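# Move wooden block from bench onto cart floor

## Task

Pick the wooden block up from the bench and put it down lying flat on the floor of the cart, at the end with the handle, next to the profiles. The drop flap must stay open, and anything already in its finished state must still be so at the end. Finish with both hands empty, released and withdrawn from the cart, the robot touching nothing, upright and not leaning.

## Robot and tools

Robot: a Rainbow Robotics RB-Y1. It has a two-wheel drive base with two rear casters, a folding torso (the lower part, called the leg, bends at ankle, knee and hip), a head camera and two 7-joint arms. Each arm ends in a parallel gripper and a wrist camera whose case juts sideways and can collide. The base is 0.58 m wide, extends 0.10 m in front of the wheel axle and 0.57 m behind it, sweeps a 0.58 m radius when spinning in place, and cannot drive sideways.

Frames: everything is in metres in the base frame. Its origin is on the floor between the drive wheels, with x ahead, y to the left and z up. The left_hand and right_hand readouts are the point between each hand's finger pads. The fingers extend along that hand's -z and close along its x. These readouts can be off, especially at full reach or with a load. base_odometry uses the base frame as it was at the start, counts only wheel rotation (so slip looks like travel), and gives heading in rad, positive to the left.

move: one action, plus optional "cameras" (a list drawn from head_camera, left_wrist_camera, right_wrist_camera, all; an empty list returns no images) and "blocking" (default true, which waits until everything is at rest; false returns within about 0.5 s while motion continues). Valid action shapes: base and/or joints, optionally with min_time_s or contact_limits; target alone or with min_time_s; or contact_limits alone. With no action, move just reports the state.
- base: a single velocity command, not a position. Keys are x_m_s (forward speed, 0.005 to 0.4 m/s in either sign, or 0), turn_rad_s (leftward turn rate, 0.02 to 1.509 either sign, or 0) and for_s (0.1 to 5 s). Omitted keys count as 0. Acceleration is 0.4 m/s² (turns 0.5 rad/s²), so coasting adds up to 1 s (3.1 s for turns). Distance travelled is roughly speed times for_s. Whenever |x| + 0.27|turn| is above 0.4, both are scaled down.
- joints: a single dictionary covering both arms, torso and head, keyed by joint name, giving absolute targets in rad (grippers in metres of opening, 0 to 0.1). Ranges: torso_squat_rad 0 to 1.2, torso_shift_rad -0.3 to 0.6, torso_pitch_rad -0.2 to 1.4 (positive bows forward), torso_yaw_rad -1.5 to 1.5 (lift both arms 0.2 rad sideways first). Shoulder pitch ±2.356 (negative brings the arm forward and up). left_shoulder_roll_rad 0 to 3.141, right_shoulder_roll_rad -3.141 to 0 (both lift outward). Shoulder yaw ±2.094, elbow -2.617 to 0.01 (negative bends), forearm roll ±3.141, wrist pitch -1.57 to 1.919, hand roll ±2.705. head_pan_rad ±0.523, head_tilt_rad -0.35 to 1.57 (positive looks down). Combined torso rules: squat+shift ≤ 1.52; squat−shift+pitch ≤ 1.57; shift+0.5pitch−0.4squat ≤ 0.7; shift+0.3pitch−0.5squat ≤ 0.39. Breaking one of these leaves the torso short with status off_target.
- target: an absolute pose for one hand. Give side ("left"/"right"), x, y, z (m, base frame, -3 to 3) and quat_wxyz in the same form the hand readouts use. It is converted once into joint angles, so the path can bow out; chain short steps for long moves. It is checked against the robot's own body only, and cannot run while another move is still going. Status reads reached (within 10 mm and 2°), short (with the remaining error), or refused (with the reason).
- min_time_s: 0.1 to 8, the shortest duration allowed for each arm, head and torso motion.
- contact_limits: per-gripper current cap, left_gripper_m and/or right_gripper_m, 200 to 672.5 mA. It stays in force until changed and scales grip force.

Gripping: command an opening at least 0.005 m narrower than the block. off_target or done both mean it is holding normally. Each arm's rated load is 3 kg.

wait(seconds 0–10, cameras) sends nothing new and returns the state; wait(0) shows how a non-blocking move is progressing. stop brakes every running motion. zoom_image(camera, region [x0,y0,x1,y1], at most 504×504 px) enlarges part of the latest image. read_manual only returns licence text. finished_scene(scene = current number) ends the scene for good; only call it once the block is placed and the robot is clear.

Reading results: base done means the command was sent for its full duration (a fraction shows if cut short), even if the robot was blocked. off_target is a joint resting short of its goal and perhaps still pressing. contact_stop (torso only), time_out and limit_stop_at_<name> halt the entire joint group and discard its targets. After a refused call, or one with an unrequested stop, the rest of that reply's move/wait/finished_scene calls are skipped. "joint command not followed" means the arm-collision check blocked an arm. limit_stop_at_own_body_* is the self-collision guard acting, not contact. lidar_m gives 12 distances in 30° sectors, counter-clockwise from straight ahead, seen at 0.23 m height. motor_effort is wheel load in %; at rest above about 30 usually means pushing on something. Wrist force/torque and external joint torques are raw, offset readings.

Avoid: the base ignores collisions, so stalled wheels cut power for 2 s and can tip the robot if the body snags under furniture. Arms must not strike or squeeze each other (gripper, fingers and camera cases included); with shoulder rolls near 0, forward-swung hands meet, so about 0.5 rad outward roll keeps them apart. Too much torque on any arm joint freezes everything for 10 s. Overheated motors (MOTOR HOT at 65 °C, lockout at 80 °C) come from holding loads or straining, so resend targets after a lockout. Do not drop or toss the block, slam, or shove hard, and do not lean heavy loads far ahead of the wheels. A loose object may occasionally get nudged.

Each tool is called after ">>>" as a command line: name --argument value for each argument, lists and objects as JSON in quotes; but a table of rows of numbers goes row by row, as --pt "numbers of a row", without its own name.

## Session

>>> move --joints '{"head_pan_rad": 0.5, "head_tilt_rad": 0.7}' --cameras '["head_camera"]'

>>> move --joints '{"head_pan_rad": -0.5, "head_tilt_rad": 0.7}' --cameras '["head_camera"]'

>>> move --joints '{"head_pan_rad": 0.0, "head_tilt_rad": 0.7}' --cameras '["head_camera"]'

Scene clock: 1.00 s.
Joint torques (N m): left_arm=[-1.56 -0.75 0.68 -0.48 -0.13 -0.55 -0.13] | right_arm=[-3.64 -0.59 -0.78 -1.41 0.04 -0.56 0]
External joint torques (N m): left_arm=[-0.18 -0.9 0.67 0.08 -0.14 -0.13 -0.12] | right_arm=[-0.04 0.53 -0.73 0.22 -0.02 0.03 -0.02]
Motor temperatures (°C): left_arm=[30 28 32 35 34 32 37] | right_arm=[34 30 32 30 35 36 34]
Wrist force (N): left_arm=[-0.1 1.3 -7.8] | right_arm=[-2.6 0.9 -4.7]
Wrist torque (N m): left_arm=[-0.30 0.15 0.11] | right_arm=[-0.08 -0.10 -0.10]
Wrist force, peak (N): left_arm=[0.1 1.6 -7.9] | right_arm=[-2.9 0.8 -5.4]
move: done
base_odometry: x=+0.000 y=+0.000 heading=+0.000
lidar_m: 0.74 1.04 1.57 4.56 1.51 1.06 1.01 1.09 1.44 3.61 1.10 0.79
base_status: not commanded
joint_positions: torso_squat_rad=+0.350 torso_shift_rad=+0.000 torso_pitch_rad=+0.000 torso_yaw_rad=+0.000 left_shoulder_pitch_rad=+0.037 left_shoulder_roll_rad=+0.004 left_shoulder_yaw_rad=-0.043 left_elbow_rad=-0.196 left_forearm_roll_rad=-0.014 left_wrist_pitch_rad=+0.002 left_hand_roll_rad=+0.027 left_gripper_m=+0.099 right_shoulder_pitch_rad=-0.040 right_shoulder_roll_rad=-0.021 right_shoulder_yaw_rad=-0.018 right_elbow_rad=-0.235 right_forearm_roll_rad=+0.049 right_wrist_pitch_rad=-0.014 right_hand_roll_rad=+0.035 right_gripper_m=+0.099 head_pan_rad=+0.500 head_tilt_rad=+0.700
joint_status: all done
wheel_motors_off: 0
motor_effort: left_wheel=+0(1) right_wheel=+0(2)
chest: x=-0.2280 y=+0.0001 z=+1.2475 quat_wxyz=(+1.000, +0.000, +0.000, +0.000) (m; base frame)
left_hand: x=-0.1598 y=+0.2200 z=+0.5653 quat_wxyz=(+0.997, +0.000, -0.079, -0.009) (m; base frame)
right_hand: x=-0.0823 y=-0.2360 z=+0.5770 quat_wxyz=(+0.989, -0.016, -0.142, +0.041) (m; base frame)
pictures: head_camera
camera_calibration:
head_camera: T_world_to_cam=[[0.478026, -0.877781, -0.0314978, 0.143225], [-0.53863, -0.264626, -0.799906, 1.09862], [0.693807, 0.399341, -0.599298, 0.955485], [0, 0, 0, 1]] pos_world=[-0.139639, 0.034878, 1.45592]

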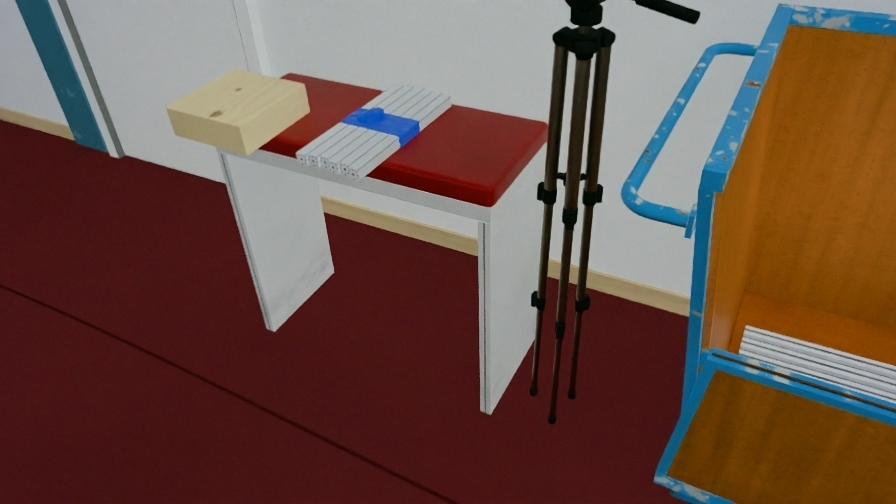

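Scene clock: 2.33 s.
Joint torques (N m): left_arm=[-1.48 -0.68 0.63 -0.47 -0.09 -0.53 0.07] | right_arm=[-3.64 -0.6 -0.55 -1.66 -0.1 -0.51 -0.14]
External joint torques (N m): left_arm=[-0.1 -0.83 0.61 0.09 -0.09 -0.1 0.08] | right_arm=[-0.05 0.52 -0.51 -0.03 -0.16 0.08 -0.15]
Motor temperatures (°C): left_arm=[30 28 32 35 34 32 37] | right_arm=[34 30 32 30 35 36 34]
Wrist force (N): left_arm=[-0.5 1.0 -7.4] | right_arm=[-2.4 1.8 -4.5]
Wrist torque (N m): left_arm=[-0.22 0.12 0.12] | right_arm=[-0.18 -0.07 -0.11]
Wrist force, peak (N): left_arm=[-0.7 1.3 -8.3] | right_arm=[-2.9 1.1 -5.5]
move: done
base_odometry: x=+0.000 y=+0.000 heading=+0.000
lidar_m: 0.74 1.03 1.57 4.56 1.51 1.08 1.01 1.08 1.44 3.62 1.09 0.78
base_status: not commanded
joint_positions: torso_squat_rad=+0.350 torso_shift_rad=+0.000 torso_pitch_rad=+0.000 torso_yaw_rad=+0.000 left_shoulder_pitch_rad=+0.037 left_shoulder_roll_rad=+0.004 left_shoulder_yaw_rad=-0.043 left_elbow_rad=-0.196 left_forearm_roll_rad=-0.014 left_wrist_pitch_rad=+0.002 left_hand_roll_rad=+0.027 left_gripper_m=+0.099 right_shoulder_pitch_rad=-0.040 right_shoulder_roll_rad=-0.021 right_shoulder_yaw_rad=-0.018 right_elbow_rad=-0.235 right_forearm_roll_rad=+0.049 right_wrist_pitch_rad=-0.014 right_hand_roll_rad=+0.035 right_gripper_m=+0.099 head_pan_rad=-0.500 head_tilt_rad=+0.700
joint_status: all done
wheel_motors_off: 0
motor_effort: left_wheel=+0(1) right_wheel=-1(2)
chest: x=-0.2280 y=+0.0001 z=+1.2475 quat_wxyz=(+1.000, +0.000, +0.000, +0.000) (m; base frame)
left_hand: x=-0.1598 y=+0.2200 z=+0.5653 quat_wxyz=(+0.997, +0.000, -0.079, -0.009) (m; base frame)
right_hand: x=-0.0823 y=-0.2360 z=+0.5770 quat_wxyz=(+0.989, -0.016, -0.142, +0.041) (m; base frame)
pictures: head_camera
camera_calibration:
head_camera: T_world_to_cam=[[-0.480297, -0.876541, -0.0314578, -0.054214], [-0.513621, 0.310148, -0.800001, 1.10379], [0.710991, -0.368081, -0.599173, 0.958982], [0, 0, 0, 1]] pos_world=[-0.140939, -0.036874, 1.45592]

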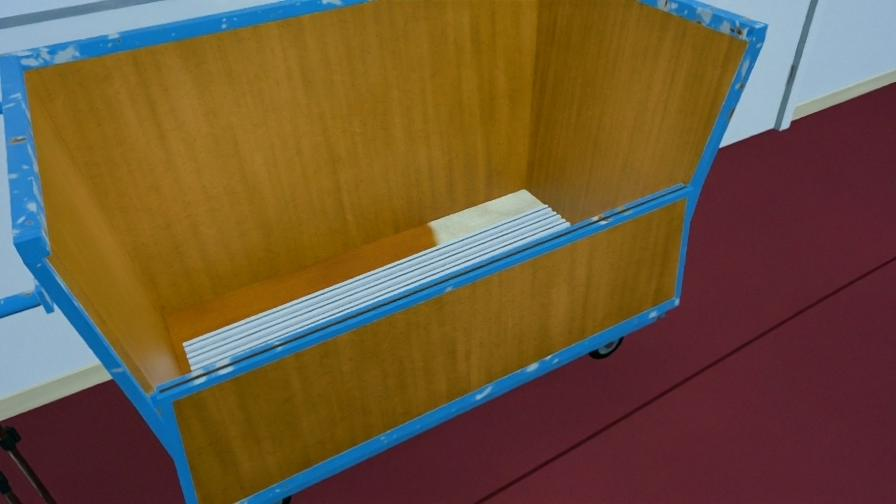

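Scene clock: 3.33 s.
Joint torques (N m): left_arm=[-1.53 -0.75 0.94 -0.51 -0.1 -0.71 -0.07] | right_arm=[-3.47 -0.67 -1.01 -1.39 -0.07 -0.58 -0.02]
External joint torques (N m): left_arm=[-0.15 -0.9 0.93 0.05 -0.11 -0.29 -0.06] | right_arm=[0.13 0.45 -0.97 0.24 -0.13 0.01 -0.03]
Motor temperatures (°C): left_arm=[30 28 32 35 34 32 37] | right_arm=[34 30 32 30 35 36 34]
Wrist force (N): left_arm=[0.3 1.8 -7.2] | right_arm=[-2.6 1.6 -4.7]
Wrist torque (N m): left_arm=[-0.37 0.20 0.09] | right_arm=[-0.17 -0.11 -0.09]
Wrist force, peak (N): left_arm=[0.3 1.8 -8.1] | right_arm=[-2.5 1.7 -5.1]
move: done
base_odometry: x=+0.000 y=+0.000 heading=+0.000
lidar_m: 0.74 1.03 1.55 4.56 1.52 1.07 1.02 1.07 1.45 3.62 1.09 0.79
base_status: not commanded
joint_positions: torso_squat_rad=+0.350 torso_shift_rad=+0.000 torso_pitch_rad=+0.000 torso_yaw_rad=+0.000 left_shoulder_pitch_rad=+0.037 left_shoulder_roll_rad=+0.004 left_shoulder_yaw_rad=-0.043 left_elbow_rad=-0.196 left_forearm_roll_rad=-0.014 left_wrist_pitch_rad=+0.002 left_hand_roll_rad=+0.027 left_gripper_m=+0.099 right_shoulder_pitch_rad=-0.040 right_shoulder_roll_rad=-0.021 right_shoulder_yaw_rad=-0.018 right_elbow_rad=-0.235 right_forearm_roll_rad=+0.049 right_wrist_pitch_rad=-0.014 right_hand_roll_rad=+0.035 right_gripper_m=+0.099 head_pan_rad=+0.000 head_tilt_rad=+0.700
joint_status: all done
wheel_motors_off: 0
motor_effort: left_wheel=+0(1) right_wheel=+0(2)
chest: x=-0.2280 y=+0.0001 z=+1.2475 quat_wxyz=(+1.000, +0.000, +0.000, +0.000) (m; base frame)
left_hand: x=-0.1598 y=+0.2200 z=+0.5653 quat_wxyz=(+0.997, +0.000, -0.079, -0.009) (m; base frame)
right_hand: x=-0.0823 y=-0.2360 z=+0.5770 quat_wxyz=(+0.989, -0.016, -0.142, +0.041) (m; base frame)
pictures: head_camera
camera_calibration:
head_camera: T_world_to_cam=[[-0.00130152, -0.999504, -0.0314625, 0.0444857], [-0.599448, 0.0259628, -0.799993, 1.08617], [0.800413, 0.0178189, -0.599184, 0.977323], [0, 0, 0, 1]] pos_world=[-0.131105, -0.00115112, 1.45592]

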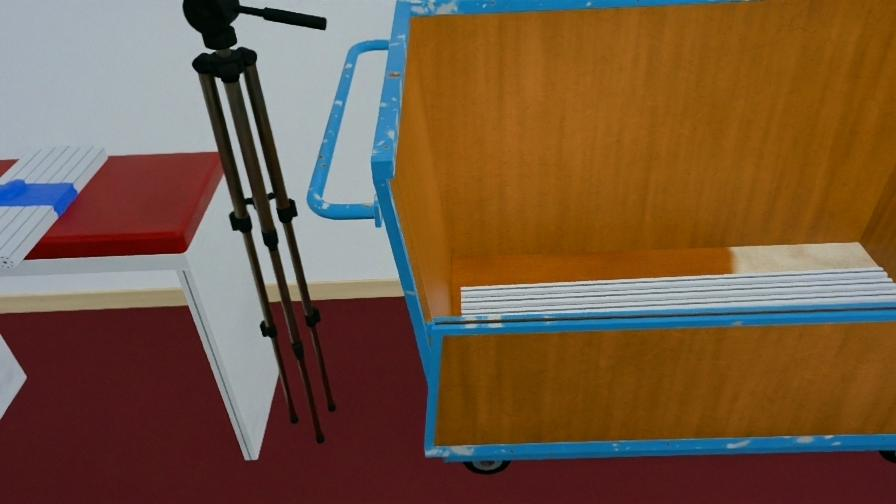

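>>> move --base '{"turn_rad_s": 0.7, "for_s": 2.244}' --joints '{"torso_squat_rad": 0.0, "torso_shift_rad": 0.2, "torso_pitch_rad": 0.57, "head_pan_rad": 0, "head_tilt_rad": 0.5, "left_gripper_m": 0.06, "right_gripper_m": 0.06, "left_shoulder_pitch_rad": 0.321, "left_shoulder_roll_rad": 2.243, "left_shoulder_yaw_rad": -0.357, "left_elbow_rad": -2.399, "left_forearm_roll_rad": 0.302, "left_wrist_pitch_rad": 0.183, "left_hand_roll_rad": 1.86, "right_shoulder_pitch_rad": 0.245, "right_shoulder_roll_rad": -2.192, "right_shoulder_yaw_rad": 0.406, "right_elbow_rad": -2.398, "right_forearm_roll_rad": -0.538, "right_wrist_pitch_rad": 0.201, "right_hand_roll_rad": -1.599}' --cameras '[]'

>>> move --base '{"x_m_s": 0.35, "for_s": 3.46}' --joints '{"left_shoulder_pitch_rad": 0.831, "left_shoulder_roll_rad": 3.141, "left_shoulder_yaw_rad": 0.318, "left_elbow_rad": -1.568, "left_forearm_roll_rad": 0.510, "left_wrist_pitch_rad": -0.275, "left_hand_roll_rad": 2.558, "right_shoulder_pitch_rad": 0.839, "right_shoulder_roll_rad": -3.141, "right_shoulder_yaw_rad": -0.393, "right_elbow_rad": -1.577, "right_forearm_roll_rad": -0.368, "right_wrist_pitch_rad": -0.233, "right_hand_roll_rad": -2.705}' --cameras '[]'

>>> move --base '{"turn_rad_s": -0.7, "for_s": 2.244}' --cameras '["head_camera"]'

Scene clock: 17.30 s.
Joint torques (N m): left_arm=[-5.32 5.32 2.15 -1.81 0.03 -0.5 -0.27] | right_arm=[-4.89 -7.7 -1.7 -1.68 0.05 -0.25 0.15]
External joint torques (N m): left_arm=[0.31 -1.51 0.52 0.32 0.02 -0.08 -0.27] | right_arm=[0.56 0.33 0.49 0.18 -0.03 0.14 0.15]
Motor temperatures (°C): left_arm=[30 28 32 35 34 32 37] | right_arm=[34 30 32 30 35 36 34]
Wrist force (N): left_arm=[1.2 2.4 -7.8] | right_arm=[-1.1 -0.5 -4.7]
Wrist torque (N m): left_arm=[-0.42 0.22 0.07] | right_arm=[0.04 -0.01 -0.06]
Wrist force, peak (N): left_arm=[0.9 2.4 -8.5] | right_arm=[-4.0 2.7 -5.1]
move: done
base_odometry: x=+0.000 y=+0.000 heading=+1.563
lidar_m: 4.55 1.52 1.07 1.02 1.06 1.43 3.65 1.11 0.80 0.76 1.03 1.57
base_status: done (sent for 2.23 of 2.23 s)
joint_positions: torso_squat_rad=+0.000 torso_shift_rad=+0.200 torso_pitch_rad=+0.570 torso_yaw_rad=+0.000 left_shoulder_pitch_rad=+0.321 left_shoulder_roll_rad=+2.243 left_shoulder_yaw_rad=-0.357 left_elbow_rad=-2.399 left_forearm_roll_rad=+0.302 left_wrist_pitch_rad=+0.183 left_hand_roll_rad=+1.860 left_gripper_m=+0.060 right_shoulder_pitch_rad=+0.245 right_shoulder_roll_rad=-2.192 right_shoulder_yaw_rad=+0.406 right_elbow_rad=-2.398 right_forearm_roll_rad=-0.538 right_wrist_pitch_rad=+0.201 right_hand_roll_rad=-1.599 right_gripper_m=+0.060 head_pan_rad=+0.000 head_tilt_rad=+0.500
joint_status: all done
wheel_motors_off: 0
motor_effort: left_wheel=-3(33) right_wheel=+16(57)
chest: x=+0.0781 y=+0.0001 z=+1.2270 quat_wxyz=(+0.960, +0.000, +0.281, +0.000) (m; base frame)
left_hand: x=+0.2502 y=+0.3300 z=+0.9198 quat_wxyz=(+0.995, -0.101, +0.000, +0.000) (m; base frame)
right_hand: x=+0.2507 y=-0.3298 z=+0.9201 quat_wxyz=(+0.995, +0.103, -0.001, +0.000) (m; base frame)
pictures: none
No camera images: "cameras" was empty.

Scene clock: 22.03 s.
Joint torques (N m): left_arm=[-18.23 -5.55 1.29 3.17 0.03 -0.33 -0.27] | right_arm=[-20.9 7.73 -1.86 3.15 -0.19 -0.14 0.19]
External joint torques (N m): left_arm=[1.57 -0.35 -0.07 0.05 -0.06 -0.05 -0.27] | right_arm=[-0.91 2.31 0.44 0.14 -0.07 0.04 0.19]
Motor temperatures (°C): left_arm=[31 28 32 35 34 32 37] | right_arm=[34 30 32 30 35 36 34]
Wrist force (N): left_arm=[0.7 2.7 -7.6] | right_arm=[-1.3 -0.8 -5.5]
Wrist torque (N m): left_arm=[-0.38 0.17 0.07] | right_arm=[0.05 -0.03 -0.10]
Wrist force, peak (N): left_arm=[0.9 3.3 -8.3] | right_arm=[-1.9 0.0 -5.8]
move: done
base_odometry: x=+0.010 y=+1.213 heading=+1.563
lidar_m: 4.39 1.56 1.11 1.06 1.09 1.47 3.74 1.34 1.10 0.90 1.53 2.03
base_status: done (sent for 3.47 of 3.47 s)
joint_positions: torso_squat_rad=+0.000 torso_shift_rad=+0.200 torso_pitch_rad=+0.570 torso_yaw_rad=+0.000 left_shoulder_pitch_rad=+0.831 left_shoulder_roll_rad=+3.141 left_shoulder_yaw_rad=+0.318 left_elbow_rad=-1.568 left_forearm_roll_rad=+0.510 left_wrist_pitch_rad=-0.275 left_hand_roll_rad=+2.558 left_gripper_m=+0.060 right_shoulder_pitch_rad=+0.839 right_shoulder_roll_rad=-3.141 right_shoulder_yaw_rad=-0.393 right_elbow_rad=-1.577 right_forearm_roll_rad=-0.368 right_wrist_pitch_rad=-0.233 right_hand_roll_rad=-2.705 right_gripper_m=+0.060 head_pan_rad=+0.000 head_tilt_rad=+0.500
joint_status: all done
wheel_motors_off: 0
motor_effort: left_wheel=+6(31) right_wheel=-4(48)
chest: x=+0.0781 y=+0.0001 z=+1.2270 quat_wxyz=(+0.960, +0.000, +0.281, +0.000) (m; base frame)
left_hand: x=+0.4880 y=+0.1854 z=+0.8601 quat_wxyz=(+0.994, -0.108, -0.004, +0.000) (m; base frame)
right_hand: x=+0.4876 y=-0.1602 z=+0.8602 quat_wxyz=(+0.993, +0.118, -0.008, +0.001) (m; base frame)
pictures: none
No camera images: "cameras" was empty.

Scene clock: 26.00 s.
Joint torques (N m): left_arm=[-18.3 -5.44 1.51 3.13 0 -0.33 -0.34] | right_arm=[-20.85 8.05 -2.07 3.11 -0.14 -0.15 0.23]
External joint torques (N m): left_arm=[1.51 -0.25 0.15 0.01 -0.09 -0.06 -0.33] | right_arm=[-0.85 2.63 0.23 0.1 -0.01 0.03 0.23]
Motor temperatures (°C): left_arm=[31 28 32 35 34 32 37] | right_arm=[34 30 32 30 35 36 34]
Wrist force (N): left_arm=[0.7 2.8 -7.4] | right_arm=[-0.9 -0.9 -4.9]
Wrist torque (N m): left_arm=[-0.39 0.17 0.09] | right_arm=[0.09 0.00 -0.09]
Wrist force, peak (N): left_arm=[1.4 2.7 -8.1] | right_arm=[-1.4 -0.8 -5.7]
move: done
base_odometry: x=+0.010 y=+1.213 heading=+0.001
lidar_m: 0.88 1.52 2.01 4.38 1.57 1.11 1.06 1.11 1.48 3.71 1.33 1.10
base_status: done (sent for 2.23 of 2.23 s)
joint_positions: torso_squat_rad=+0.000 torso_shift_rad=+0.200 torso_pitch_rad=+0.570 torso_yaw_rad=+0.000 left_shoulder_pitch_rad=+0.831 left_shoulder_roll_rad=+3.141 left_shoulder_yaw_rad=+0.318 left_elbow_rad=-1.568 left_forearm_roll_rad=+0.510 left_wrist_pitch_rad=-0.275 left_hand_roll_rad=+2.558 left_gripper_m=+0.060 right_shoulder_pitch_rad=+0.839 right_shoulder_roll_rad=-3.141 right_shoulder_yaw_rad=-0.393 right_elbow_rad=-1.577 right_forearm_roll_rad=-0.368 right_wrist_pitch_rad=-0.233 right_hand_roll_rad=-2.705 right_gripper_m=+0.060 head_pan_rad=+0.000 head_tilt_rad=+0.500
joint_status: not commanded
wheel_motors_off: 0
motor_effort: left_wheel=+16(33) right_wheel=-6(36)
chest: x=+0.0781 y=+0.0001 z=+1.2270 quat_wxyz=(+0.960, +0.000, +0.281, +0.000) (m; base frame)
left_hand: x=+0.4880 y=+0.1854 z=+0.8601 quat_wxyz=(+0.994, -0.108, -0.004, +0.000) (m; base frame)
right_hand: x=+0.4877 y=-0.1602 z=+0.8601 quat_wxyz=(+0.993, +0.118, -0.008, +0.001) (m; base frame)
pictures: head_camera
camera_calibration:
head_camera: T_world_to_cam=[[-0.0126764, -0.999502, -0.0289113, 0.0417107], [-0.848243, 0.0260587, -0.528966, 0.956978], [0.529456, 0.0178184, -0.84815, 1.01037], [0, 0, 0, 1]] pos_world=[0.277335, -0.00125083, 1.36436]

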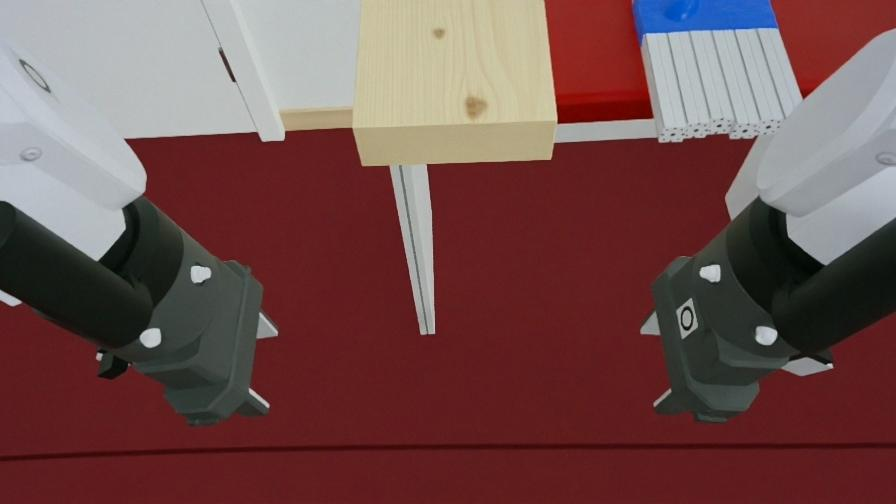

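>>> move --base '{"x_m_s": 0.25, "for_s": 1.667}' --cameras '[]'

>>> move --joints '{"left_shoulder_pitch_rad": 1.205, "left_shoulder_roll_rad": 3.141, "left_shoulder_yaw_rad": 0.612, "left_elbow_rad": -1.282, "left_forearm_roll_rad": 0.199, "left_wrist_pitch_rad": -0.197, "left_hand_roll_rad": 2.705, "right_shoulder_pitch_rad": 1.215, "right_shoulder_roll_rad": -3.141, "right_shoulder_yaw_rad": -0.645, "right_elbow_rad": -1.291, "right_forearm_roll_rad": -0.189, "right_wrist_pitch_rad": -0.172, "right_hand_roll_rad": -2.705}' --min_time_s 1.0 --cameras '["head_camera", "left_wrist_camera", "right_wrist_camera"]'

Scene clock: 34.17 s.
Joint torques (N m): left_arm=[-18.28 -5.39 1.67 3.22 -0.12 -0.44 -0.34] | right_arm=[-20.91 7.8 -2.13 3.14 -0.09 -0.18 0.32]
External joint torques (N m): left_arm=[1.52 -0.19 0.31 0.1 -0.21 -0.16 -0.33] | right_arm=[-0.91 2.37 0.16 0.14 0.04 0 0.32]
Motor temperatures (°C): left_arm=[31 28 32 35 34 32 37] | right_arm=[34 30 32 30 35 36 34]
Wrist force (N): left_arm=[0.5 2.4 -6.9] | right_arm=[-1.3 -1.2 -5.1]
Wrist torque (N m): left_arm=[-0.34 0.15 0.11] | right_arm=[0.08 -0.05 -0.08]
Wrist force, peak (N): left_arm=[0.8 3.4 -8.3] | right_arm=[-1.7 -1.0 -5.7]
move: done
base_odometry: x=+0.427 y=+1.213 heading=+0.001
lidar_m: 0.47 1.12 1.48 3.76 2.16 1.55 1.47 1.54 2.06 1.37 0.78 0.87
base_status: done (sent for 1.67 of 1.67 s)
joint_positions: torso_squat_rad=+0.000 torso_shift_rad=+0.200 torso_pitch_rad=+0.570 torso_yaw_rad=+0.000 left_shoulder_pitch_rad=+0.831 left_shoulder_roll_rad=+3.141 left_shoulder_yaw_rad=+0.318 left_elbow_rad=-1.568 left_forearm_roll_rad=+0.510 left_wrist_pitch_rad=-0.275 left_hand_roll_rad=+2.558 left_gripper_m=+0.060 right_shoulder_pitch_rad=+0.839 right_shoulder_roll_rad=-3.141 right_shoulder_yaw_rad=-0.393 right_elbow_rad=-1.577 right_forearm_roll_rad=-0.368 right_wrist_pitch_rad=-0.233 right_hand_roll_rad=-2.705 right_gripper_m=+0.060 head_pan_rad=+0.000 head_tilt_rad=+0.500
joint_status: not commanded
wheel_motors_off: 0
motor_effort: left_wheel=+1(43) right_wheel=-2(26)
chest: x=+0.0780 y=+0.0001 z=+1.2271 quat_wxyz=(+0.960, +0.000, +0.281, +0.000) (m; base frame)
left_hand: x=+0.4880 y=+0.1854 z=+0.8601 quat_wxyz=(+0.994, -0.108, -0.004, +0.000) (m; base frame)
right_hand: x=+0.4876 y=-0.1602 z=+0.8602 quat_wxyz=(+0.993, +0.118, -0.008, +0.001) (m; base frame)
pictures: none
No camera images: "cameras" was empty.

Scene clock: 35.47 s.
Joint torques (N m): left_arm=[-18.32 -7.09 4.87 3.1 0.06 -0.29 0.18] | right_arm=[-19.69 8.69 -4.98 3.14 -0.03 -0.04 0.25]
External joint torques (N m): left_arm=[1.08 -0.19 1.82 0.51 -0.06 -0.09 0.19] | right_arm=[-0.21 1.84 -1.48 0.72 0.09 0.11 0.25]
Motor temperatures (°C): left_arm=[31 28 32 35 34 32 37] | right_arm=[34 30 32 30 35 36 34]
Wrist force (N): left_arm=[0.3 2.9 -7.5] | right_arm=[-1.2 -1.2 -4.3]
Wrist torque (N m): left_arm=[-0.39 0.15 0.14] | right_arm=[0.03 -0.04 -0.09]
Wrist force, peak (N): left_arm=[0.5 2.9 -8.1] | right_arm=[-1.6 -1.7 -5.5]
move: done
base_odometry: x=+0.427 y=+1.213 heading=+0.001
lidar_m: 0.46 1.10 1.47 3.77 2.17 1.56 1.48 1.54 2.07 1.36 0.79 0.86
base_status: not commanded
joint_positions: torso_squat_rad=+0.000 torso_shift_rad=+0.200 torso_pitch_rad=+0.570 torso_yaw_rad=+0.000 left_shoulder_pitch_rad=+1.205 left_shoulder_roll_rad=+3.141 left_shoulder_yaw_rad=+0.612 left_elbow_rad=-1.282 left_forearm_roll_rad=+0.199 left_wrist_pitch_rad=-0.197 left_hand_roll_rad=+2.705 left_gripper_m=+0.060 right_shoulder_pitch_rad=+1.215 right_shoulder_roll_rad=-3.141 right_shoulder_yaw_rad=-0.645 right_elbow_rad=-1.291 right_forearm_roll_rad=-0.189 right_wrist_pitch_rad=-0.172 right_hand_roll_rad=-2.705 right_gripper_m=+0.060 head_pan_rad=+0.000 head_tilt_rad=+0.500
joint_status: all done
wheel_motors_off: 0
motor_effort: left_wheel=+2(2) right_wheel=-1(3)
chest: x=+0.0780 y=+0.0001 z=+1.2271 quat_wxyz=(+0.960, +0.000, +0.281, +0.000) (m; base frame)
left_hand: x=+0.4878 y=+0.1605 z=+0.7752 quat_wxyz=(+0.989, -0.144, -0.026, -0.002) (m; base frame)
right_hand: x=+0.4878 y=-0.1486 z=+0.7751 quat_wxyz=(+0.988, +0.154, -0.033, +0.002) (m; base frame)
pictures: head_camera, left_wrist_camera, right_wrist_camera
camera_calibration:
head_camera: T_world_to_cam=[[-0.0126764, -0.999502, -0.0289113, 0.0417107], [-0.848243, 0.0260587, -0.528966, 0.956978], [0.529456, 0.0178184, -0.84815, 1.01037], [0, 0, 0, 1]] pos_world=[0.277335, -0.00125083, 1.36436]
left_wrist_camera: T_world_to_cam=[[0.998987, 0.0258921, 0.0368036, -0.52056], [-0.0068947, -0.720147, 0.693787, -0.389862], [0.0444676, -0.693338, -0.719239, 0.719708], [0, 0, 0, 1]] pos_world=[0.485341, 0.231722, 0.807282]
right_wrist_camera: T_world_to_cam=[[-0.994976, -0.0140146, -0.0991311, 0.558822], [-0.0831637, 0.666984, 0.740417, -0.40712], [0.0557422, 0.744941, -0.664798, 0.670993], [0, 0, 0, 1]] pos_world=[0.484754, -0.220476, 0.80291]

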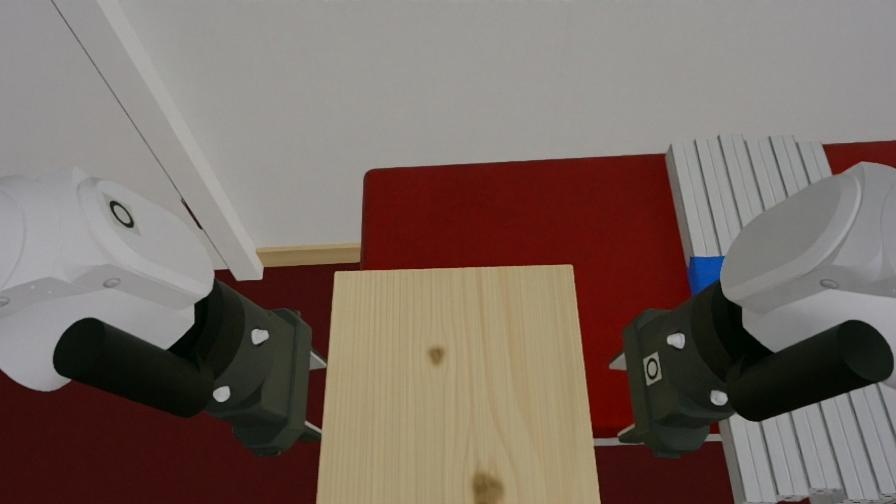

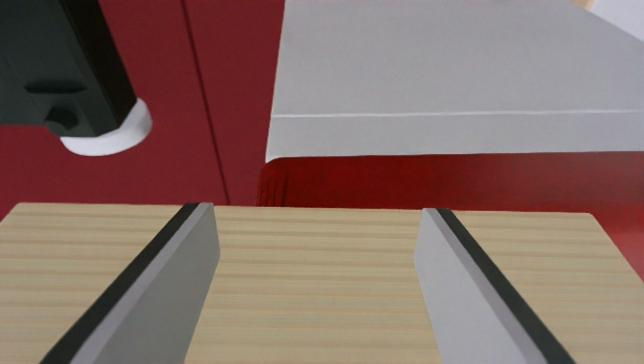

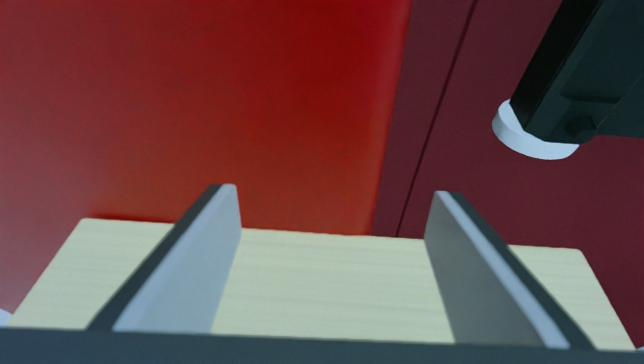

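>>> move --joints '{"left_shoulder_pitch_rad": 1.231, "left_shoulder_yaw_rad": 0.690, "left_elbow_rad": -1.306, "left_forearm_roll_rad": 0.173, "left_wrist_pitch_rad": -0.131, "right_shoulder_pitch_rad": 1.252, "right_shoulder_yaw_rad": -0.742, "right_elbow_rad": -1.302, "right_forearm_roll_rad": -0.154, "right_wrist_pitch_rad": -0.114}' --min_time_s 2.5 --cameras '["head_camera"]'

>>> move --joints '{"torso_pitch_rad":0.54}' --min_time_s 1.0 --cameras '["head_camera", "left_wrist_camera", "right_wrist_camera"]'

Scene clock: 40.23 s.
Joint torques (N m): left_arm=[-26.9 10.62 30.81 -2.22 2.7 -2.95 1.41] | right_arm=[-29.32 -9.94 -26.54 -2.13 -2.66 -2.15 -1.24]
External joint torques (N m): left_arm=[-7.64 17.45 27.11 -4.41 2.61 -2.78 1.42] | right_arm=[-9.95 -16.74 -22.29 -4.15 -2.57 -2.02 -1.25]
Motor temperatures (°C): left_arm=[31 28 32 35 34 32 37] | right_arm=[34 30 32 30 35 36 34]
Wrist force (N): left_arm=[-4.8 47.4 18.2] | right_arm=[-8.3 -42.7 20.5]
Wrist torque (N m): left_arm=[0.58 1.13 -1.52] | right_arm=[-1.02 1.09 1.49]
Wrist force, peak (N): left_arm=[-5.6 47.6 18.7] | right_arm=[-8.5 -43.5 21.0]
move: done
base_odometry: x=+0.427 y=+1.213 heading=+0.001
lidar_m: 0.46 1.11 1.47 3.78 2.18 1.55 1.48 1.53 2.06 1.36 0.79 0.88
base_status: not commanded
joint_positions: torso_squat_rad=+0.000 torso_shift_rad=+0.200 torso_pitch_rad=+0.569 torso_yaw_rad=+0.000 left_shoulder_pitch_rad=+1.233 left_shoulder_roll_rad=+3.137 left_shoulder_yaw_rad=+0.683 left_elbow_rad=-1.305 left_forearm_roll_rad=+0.172 left_wrist_pitch_rad=-0.130 left_hand_roll_rad=+2.705 left_gripper_m=+0.060 right_shoulder_pitch_rad=+1.254 right_shoulder_roll_rad=-3.137 right_shoulder_yaw_rad=-0.736 right_elbow_rad=-1.301 right_forearm_roll_rad=-0.153 right_wrist_pitch_rad=-0.114 right_hand_roll_rad=-2.705 right_gripper_m=+0.060 head_pan_rad=+0.000 head_tilt_rad=+0.500
joint_status: all done
wheel_motors_off: 0
motor_effort: left_wheel=+3(4) right_wheel=-1(4)
chest: x=+0.0777 y=+0.0001 z=+1.2272 quat_wxyz=(+0.960, +0.000, +0.281, +0.000) (m; base frame)
left_hand: x=+0.4871 y=+0.1393 z=+0.7737 quat_wxyz=(+0.986, -0.161, -0.043, +0.000) (m; base frame)
right_hand: x=+0.4893 y=-0.1221 z=+0.7747 quat_wxyz=(+0.983, +0.179, -0.051, -0.001) (m; base frame)
pictures: head_camera
camera_calibration:
head_camera: T_world_to_cam=[[-0.0125223, -0.999502, -0.0289526, 0.0418273], [-0.847936, 0.0259604, -0.529463, 0.957386], [0.529951, 0.0179198, -0.847839, 1.01027], [0, 0, 0, 1]] pos_world=[0.276935, -0.00115138, 1.36465]

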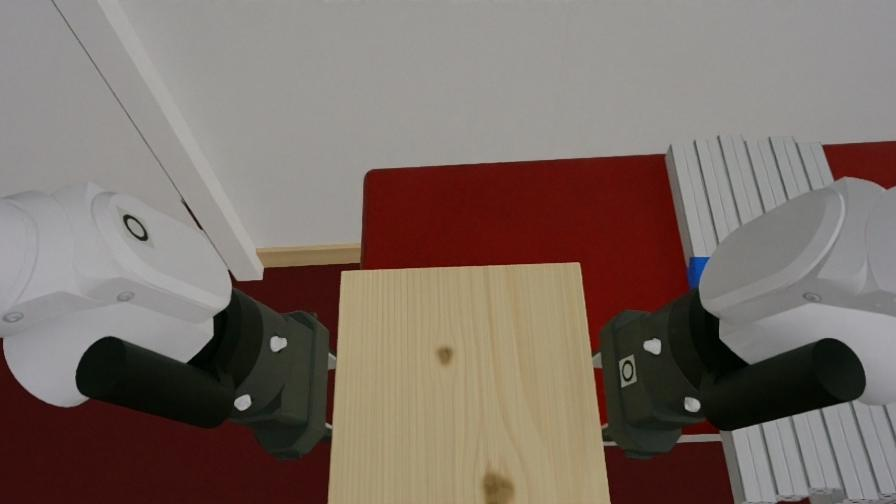

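Scene clock: 41.50 s.
Joint torques (N m): left_arm=[-28.61 9.97 29.69 -2.43 2.87 -4.83 1.23] | right_arm=[-31.41 -9.76 -26.47 -2.7 -2.73 -3.91 -1.25]
External joint torques (N m): left_arm=[-8.99 16.9 25.9 -4.91 2.77 -4.71 1.24] | right_arm=[-11.69 -16.68 -22.14 -4.99 -2.64 -3.83 -1.26]
Motor temperatures (°C): left_arm=[31 28 32 35 34 32 37] | right_arm=[35 30 32 30 35 36 34]
Wrist force (N): left_arm=[0.5 46.6 -1.2] | right_arm=[-4.9 -44.3 3.0]
Wrist torque (N m): left_arm=[0.79 0.44 -1.42] | right_arm=[-1.26 0.21 1.45]
Wrist force, peak (N): left_arm=[-4.8 47.9 18.1] | right_arm=[-8.6 -42.7 20.8]
move: done
base_odometry: x=+0.427 y=+1.213 heading=+0.001
lidar_m: 0.46 1.11 1.48 3.77 2.19 1.54 1.48 1.55 2.06 1.37 0.78 0.87
base_status: not commanded
joint_positions: torso_squat_rad=+0.000 torso_shift_rad=+0.200 torso_pitch_rad=+0.541 torso_yaw_rad=+0.000 left_shoulder_pitch_rad=+1.233 left_shoulder_roll_rad=+3.137 left_shoulder_yaw_rad=+0.684 left_elbow_rad=-1.305 left_forearm_roll_rad=+0.172 left_wrist_pitch_rad=-0.130 left_hand_roll_rad=+2.705 left_gripper_m=+0.060 right_shoulder_pitch_rad=+1.255 right_shoulder_roll_rad=-3.137 right_shoulder_yaw_rad=-0.736 right_elbow_rad=-1.301 right_forearm_roll_rad=-0.153 right_wrist_pitch_rad=-0.113 right_hand_roll_rad=-2.705 right_gripper_m=+0.060 head_pan_rad=+0.000 head_tilt_rad=+0.500
joint_status: all done
wheel_motors_off: 0
motor_effort: left_wheel=+3(4) right_wheel=+0(2)
chest: x=+0.0704 y=+0.0001 z=+1.2318 quat_wxyz=(+0.964, +0.000, +0.267, +0.000) (m; base frame)
left_hand: x=+0.4928 y=+0.1392 z=+0.7902 quat_wxyz=(+0.985, -0.161, -0.058, -0.002) (m; base frame)
right_hand: x=+0.4949 y=-0.1223 z=+0.7913 quat_wxyz=(+0.982, +0.179, -0.065, +0.001) (m; base frame)
pictures: head_camera, left_wrist_camera, right_wrist_camera
camera_calibration:
head_camera: T_world_to_cam=[[-0.0117386, -0.999504, -0.0292214, 0.0421452], [-0.832279, 0.025964, -0.553748, 0.982472], [0.554233, 0.0178201, -0.832171, 0.996992], [0, 0, 0, 1]] pos_world=[0.26562, -0.00115112, 1.37494]
left_wrist_camera: T_world_to_cam=[[0.994514, 0.0370623, 0.0978221, -0.573195], [-0.0446873, -0.69499, 0.717629, -0.419357], [0.0945824, -0.718063, -0.689521, 0.670705], [0, 0, 0, 1]] pos_world=[0.487873, 0.211403, 0.819479]
right_wrist_camera: T_world_to_cam=[[-0.986563, 0.0027286, -0.163357, 0.616561], [-0.125253, 0.629364, 0.76695, -0.440816], [0.104904, 0.777106, -0.620566, 0.6063], [0, 0, 0, 1]] pos_world=[0.48946, -0.195408, 0.815053]

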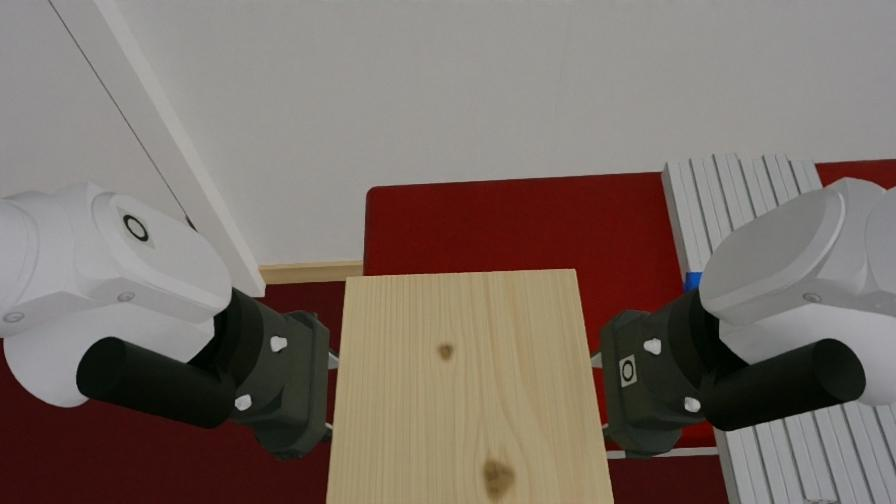

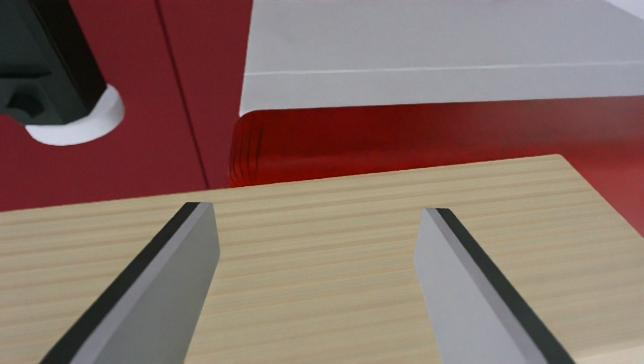

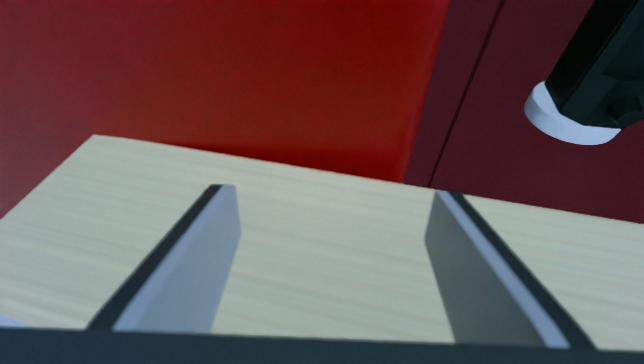

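>>> move --joints '{"torso_pitch_rad":0.57}' --min_time_s 1.0 --cameras '[]'

>>> move --joints '{"left_shoulder_yaw_rad": 0.650, "right_shoulder_yaw_rad": -0.70}' --min_time_s 1.0 --cameras '["head_camera", "left_wrist_camera"]'

Scene clock: 49.47 s.
Joint torques (N m): left_arm=[-26.19 10.78 29.29 -3.88 2.85 -5.02 1.5] | right_arm=[-29.51 -11.55 -25.41 -5.25 -2.71 -4.37 -1.12]
External joint torques (N m): left_arm=[-6.93 17.61 25.58 -6.08 2.75 -4.85 1.51] | right_arm=[-10.14 -18.36 -21.16 -7.28 -2.61 -4.24 -1.12]
Motor temperatures (°C): left_arm=[31 28 32 35 34 33 37] | right_arm=[35 30 32 30 35 37 34]
Wrist force (N): left_arm=[0.2 45.4 14.5] | right_arm=[-0.9 -42.6 16.7]
Wrist torque (N m): left_arm=[0.59 0.76 -1.42] | right_arm=[-1.00 0.70 1.41]
Wrist force, peak (N): left_arm=[0.4 46.2 13.7] | right_arm=[-1.4 -43.0 16.6]
move: done
base_odometry: x=+0.427 y=+1.213 heading=+0.001
lidar_m: 0.45 1.11 1.46 3.78 2.17 1.55 1.47 1.53 2.05 1.35 0.79 0.87
base_status: not commanded
joint_positions: torso_squat_rad=+0.000 torso_shift_rad=+0.200 torso_pitch_rad=+0.569 torso_yaw_rad=+0.000 left_shoulder_pitch_rad=+1.233 left_shoulder_roll_rad=+3.137 left_shoulder_yaw_rad=+0.684 left_elbow_rad=-1.304 left_forearm_roll_rad=+0.172 left_wrist_pitch_rad=-0.130 left_hand_roll_rad=+2.705 left_gripper_m=+0.060 right_shoulder_pitch_rad=+1.254 right_shoulder_roll_rad=-3.136 right_shoulder_yaw_rad=-0.737 right_elbow_rad=-1.300 right_forearm_roll_rad=-0.153 right_wrist_pitch_rad=-0.113 right_hand_roll_rad=-2.705 right_gripper_m=+0.060 head_pan_rad=+0.000 head_tilt_rad=+0.500
joint_status: all done
wheel_motors_off: 0
motor_effort: left_wheel=+2(4) right_wheel=-2(3)
chest: x=+0.0778 y=+0.0001 z=+1.2272 quat_wxyz=(+0.960, +0.000, +0.281, +0.000) (m; base frame)
left_hand: x=+0.4877 y=+0.1392 z=+0.7738 quat_wxyz=(+0.986, -0.162, -0.044, +0.000) (m; base frame)
right_hand: x=+0.4900 y=-0.1223 z=+0.7748 quat_wxyz=(+0.983, +0.179, -0.052, -0.001) (m; base frame)
pictures: none
No camera images: "cameras" was empty.

Scene clock: 50.77 s.
Joint torques (N m): left_arm=[-18.55 -5.75 3.2 1.5 0.38 -0.78 0.26] | right_arm=[-21.59 6.18 -2.49 1.49 -0.54 -0.25 -0.43]
External joint torques (N m): left_arm=[0.56 1.1 -0.15 -0.71 0.29 -0.62 0.27] | right_arm=[-2.37 -0.64 1.4 -0.56 -0.46 -0.13 -0.44]
Motor temperatures (°C): left_arm=[31 28 32 35 34 33 37] | right_arm=[35 30 32 30 35 37 34]
Wrist force (N): left_arm=[0.6 2.8 -7.1] | right_arm=[-1.2 -1.0 -4.8]
Wrist torque (N m): left_arm=[-0.34 0.18 0.15] | right_arm=[0.02 -0.01 -0.09]
Wrist force, peak (N): left_arm=[0.7 46.2 13.8] | right_arm=[-1.4 -42.6 16.5]
move: done
base_odometry: x=+0.427 y=+1.213 heading=+0.001
lidar_m: 0.47 1.11 1.48 3.77 2.18 1.54 1.48 1.54 2.05 1.36 0.79 0.88
base_status: not commanded
joint_positions: torso_squat_rad=+0.000 torso_shift_rad=+0.200 torso_pitch_rad=+0.570 torso_yaw_rad=+0.000 left_shoulder_pitch_rad=+1.231 left_shoulder_roll_rad=+3.141 left_shoulder_yaw_rad=+0.650 left_elbow_rad=-1.306 left_forearm_roll_rad=+0.173 left_wrist_pitch_rad=-0.131 left_hand_roll_rad=+2.705 left_gripper_m=+0.060 right_shoulder_pitch_rad=+1.253 right_shoulder_roll_rad=-3.141 right_shoulder_yaw_rad=-0.700 right_elbow_rad=-1.302 right_forearm_roll_rad=-0.154 right_wrist_pitch_rad=-0.114 right_hand_roll_rad=-2.705 right_gripper_m=+0.060 head_pan_rad=+0.000 head_tilt_rad=+0.500
joint_status: all done
wheel_motors_off: 0
motor_effort: left_wheel=+2(3) right_wheel=-2(3)
chest: x=+0.0779 y=+0.0001 z=+1.2271 quat_wxyz=(+0.960, +0.000, +0.281, +0.000) (m; base frame)
left_hand: x=+0.4826 y=+0.1520 z=+0.7687 quat_wxyz=(+0.988, -0.147, -0.039, -0.004) (m; base frame)
right_hand: x=+0.4840 y=-0.1360 z=+0.7687 quat_wxyz=(+0.986, +0.163, -0.046, +0.004) (m; base frame)
pictures: head_camera, left_wrist_camera
camera_calibration:
head_camera: T_world_to_cam=[[-0.012584, -0.999504, -0.0288671, 0.0417248], [-0.848053, 0.0259634, -0.529276, 0.957227], [0.529763, 0.0178204, -0.847959, 1.01021], [0, 0, 0, 1]] pos_world=[0.277135, -0.00115112, 1.36446]
left_wrist_camera: T_world_to_cam=[[0.997764, 0.0265564, 0.0613291, -0.533291], [-0.0238073, -0.716228, 0.69746, -0.386724], [0.0624476, -0.69736, -0.713995, 0.697257], [0, 0, 0, 1]] pos_world=[0.479349, 0.223419, 0.800269]

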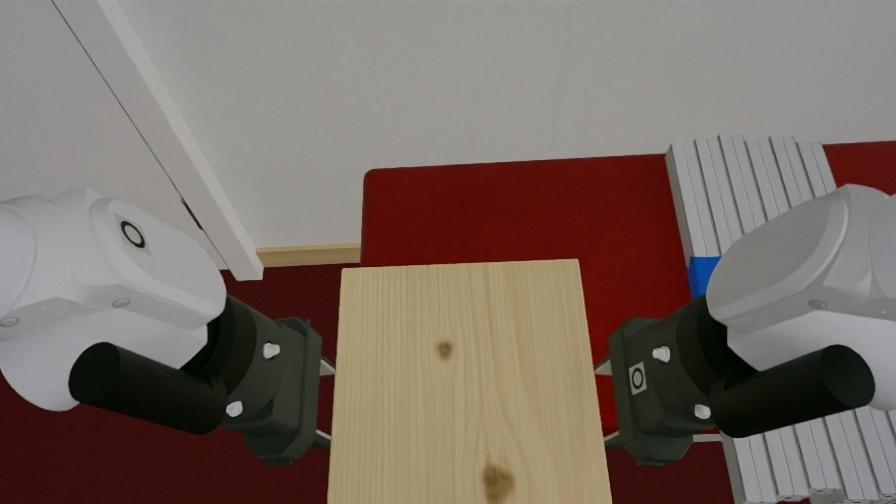

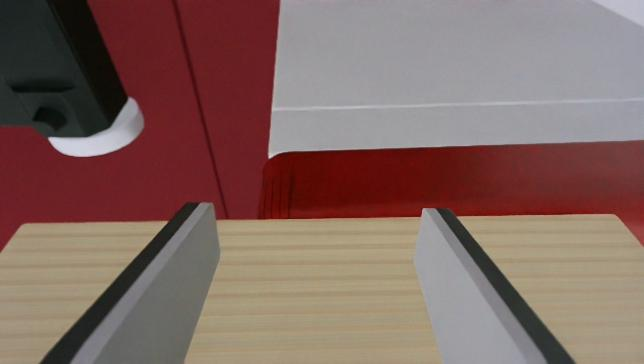

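>>> move --joints '{"right_shoulder_yaw_rad": -0.65}' --min_time_s 0.5 --cameras '[]'

>>> move --base '{"x_m_s": 0.02, "turn_rad_s": 0.09, "for_s": 0.3}' --cameras '["head_camera"]'

Scene clock: 59.30 s.
Joint torques (N m): left_arm=[-18.5 -6.44 3.32 1.64 0.29 -0.71 0.24] | right_arm=[-21.19 6.36 -2.69 1.61 -0.41 -0.25 -0.37]
External joint torques (N m): left_arm=[0.62 0.4 -0.03 -0.58 0.2 -0.54 0.25] | right_arm=[-2.21 -0.53 0.68 -0.5 -0.33 -0.15 -0.38]
Motor temperatures (°C): left_arm=[31 28 32 35 34 33 37] | right_arm=[35 30 32 30 35 37 34]
Wrist force (N): left_arm=[0.8 2.7 -7.0] | right_arm=[-2.1 -1.2 -4.6]
Wrist torque (N m): left_arm=[-0.31 0.23 0.06] | right_arm=[0.04 -0.11 -0.08]
Wrist force, peak (N): left_arm=[1.1 3.1 -8.0] | right_arm=[-1.7 -0.8 -5.3]
move: done
base_odometry: x=+0.427 y=+1.213 heading=+0.001
lidar_m: 0.46 1.11 1.46 3.77 2.17 1.55 1.47 1.54 2.06 1.36 0.79 0.86
base_status: not commanded
joint_positions: torso_squat_rad=+0.000 torso_shift_rad=+0.200 torso_pitch_rad=+0.570 torso_yaw_rad=+0.000 left_shoulder_pitch_rad=+1.231 left_shoulder_roll_rad=+3.141 left_shoulder_yaw_rad=+0.650 left_elbow_rad=-1.306 left_forearm_roll_rad=+0.173 left_wrist_pitch_rad=-0.131 left_hand_roll_rad=+2.705 left_gripper_m=+0.060 right_shoulder_pitch_rad=+1.252 right_shoulder_roll_rad=-3.141 right_shoulder_yaw_rad=-0.650 right_elbow_rad=-1.302 right_forearm_roll_rad=-0.154 right_wrist_pitch_rad=-0.114 right_hand_roll_rad=-2.705 right_gripper_m=+0.060 head_pan_rad=+0.000 head_tilt_rad=+0.500
joint_status: all done
wheel_motors_off: 0
motor_effort: left_wheel=+2(3) right_wheel=-1(4)
chest: x=+0.0779 y=+0.0001 z=+1.2271 quat_wxyz=(+0.960, +0.000, +0.281, +0.000) (m; base frame)
left_hand: x=+0.4826 y=+0.1520 z=+0.7687 quat_wxyz=(+0.988, -0.147, -0.039, -0.004) (m; base frame)
right_hand: x=+0.4776 y=-0.1588 z=+0.7612 quat_wxyz=(+0.989, +0.139, -0.040, +0.008) (m; base frame)
pictures: none
No camera images: "cameras" was empty.

Scene clock: 60.17 s.
Joint torques (N m): left_arm=[-17.82 -6.61 3.39 1.81 0.38 -0.54 0.25] | right_arm=[-20.62 7.01 -2.69 1.8 -0.35 -0.07 -0.33]
External joint torques (N m): left_arm=[1.3 0.23 0.04 -0.4 0.29 -0.38 0.26] | right_arm=[-1.64 0.13 0.69 -0.3 -0.27 0.03 -0.33]
Motor temperatures (°C): left_arm=[31 28 32 35 34 33 37] | right_arm=[35 30 32 30 35 37 34]
Wrist force (N): left_arm=[0.6 2.9 -7.1] | right_arm=[-1.4 -1.0 -4.9]
Wrist torque (N m): left_arm=[-0.35 0.16 0.11] | right_arm=[0.04 -0.02 -0.10]
Wrist force, peak (N): left_arm=[0.7 2.9 -7.8] | right_arm=[-2.4 -1.2 -4.9]
move: done
base_odometry: x=+0.433 y=+1.214 heading=+0.027
lidar_m: 0.46 1.12 1.50 4.10 2.11 1.54 1.48 1.56 2.14 1.17 0.79 0.91
base_status: done (sent for 0.3 of 0.3 s)
joint_positions: torso_squat_rad=+0.000 torso_shift_rad=+0.200 torso_pitch_rad=+0.570 torso_yaw_rad=+0.000 left_shoulder_pitch_rad=+1.231 left_shoulder_roll_rad=+3.141 left_shoulder_yaw_rad=+0.650 left_elbow_rad=-1.306 left_forearm_roll_rad=+0.173 left_wrist_pitch_rad=-0.131 left_hand_roll_rad=+2.705 left_gripper_m=+0.060 right_shoulder_pitch_rad=+1.252 right_shoulder_roll_rad=-3.141 right_shoulder_yaw_rad=-0.650 right_elbow_rad=-1.302 right_forearm_roll_rad=-0.154 right_wrist_pitch_rad=-0.114 right_hand_roll_rad=-2.705 right_gripper_m=+0.060 head_pan_rad=+0.000 head_tilt_rad=+0.500
joint_status: not commanded
wheel_motors_off: 0
motor_effort: left_wheel=-8(18) right_wheel=+5(27)
chest: x=+0.0780 y=+0.0001 z=+1.2271 quat_wxyz=(+0.960, +0.000, +0.281, +0.000) (m; base frame)
left_hand: x=+0.4826 y=+0.1519 z=+0.7686 quat_wxyz=(+0.988, -0.147, -0.038, -0.004) (m; base frame)
right_hand: x=+0.4776 y=-0.1587 z=+0.7611 quat_wxyz=(+0.989, +0.139, -0.039, +0.008) (m; base frame)
pictures: head_camera
camera_calibration:
head_camera: T_world_to_cam=[[-0.0125918, -0.999504, -0.0288608, 0.0416181], [-0.848198, 0.0259619, -0.529043, 0.95707], [0.52953, 0.0178181, -0.848104, 1.01028], [0, 0, 0, 1]] pos_world=[0.277335, -0.00125112, 1.36436]

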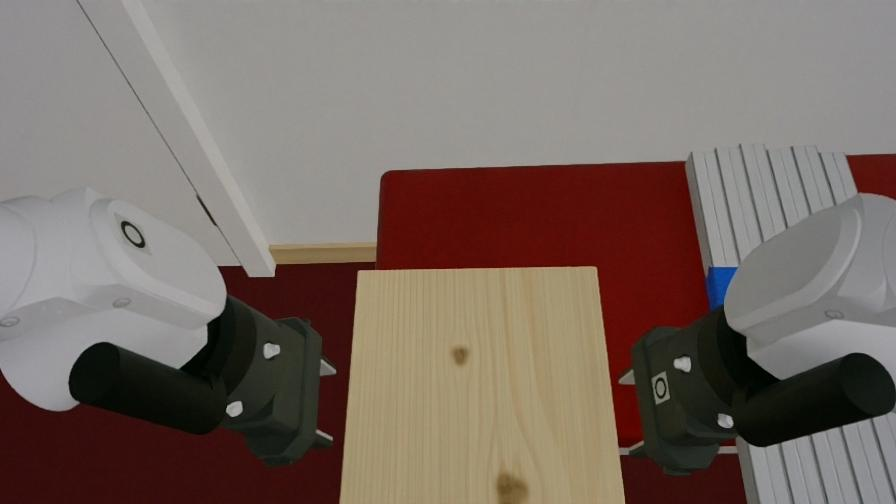

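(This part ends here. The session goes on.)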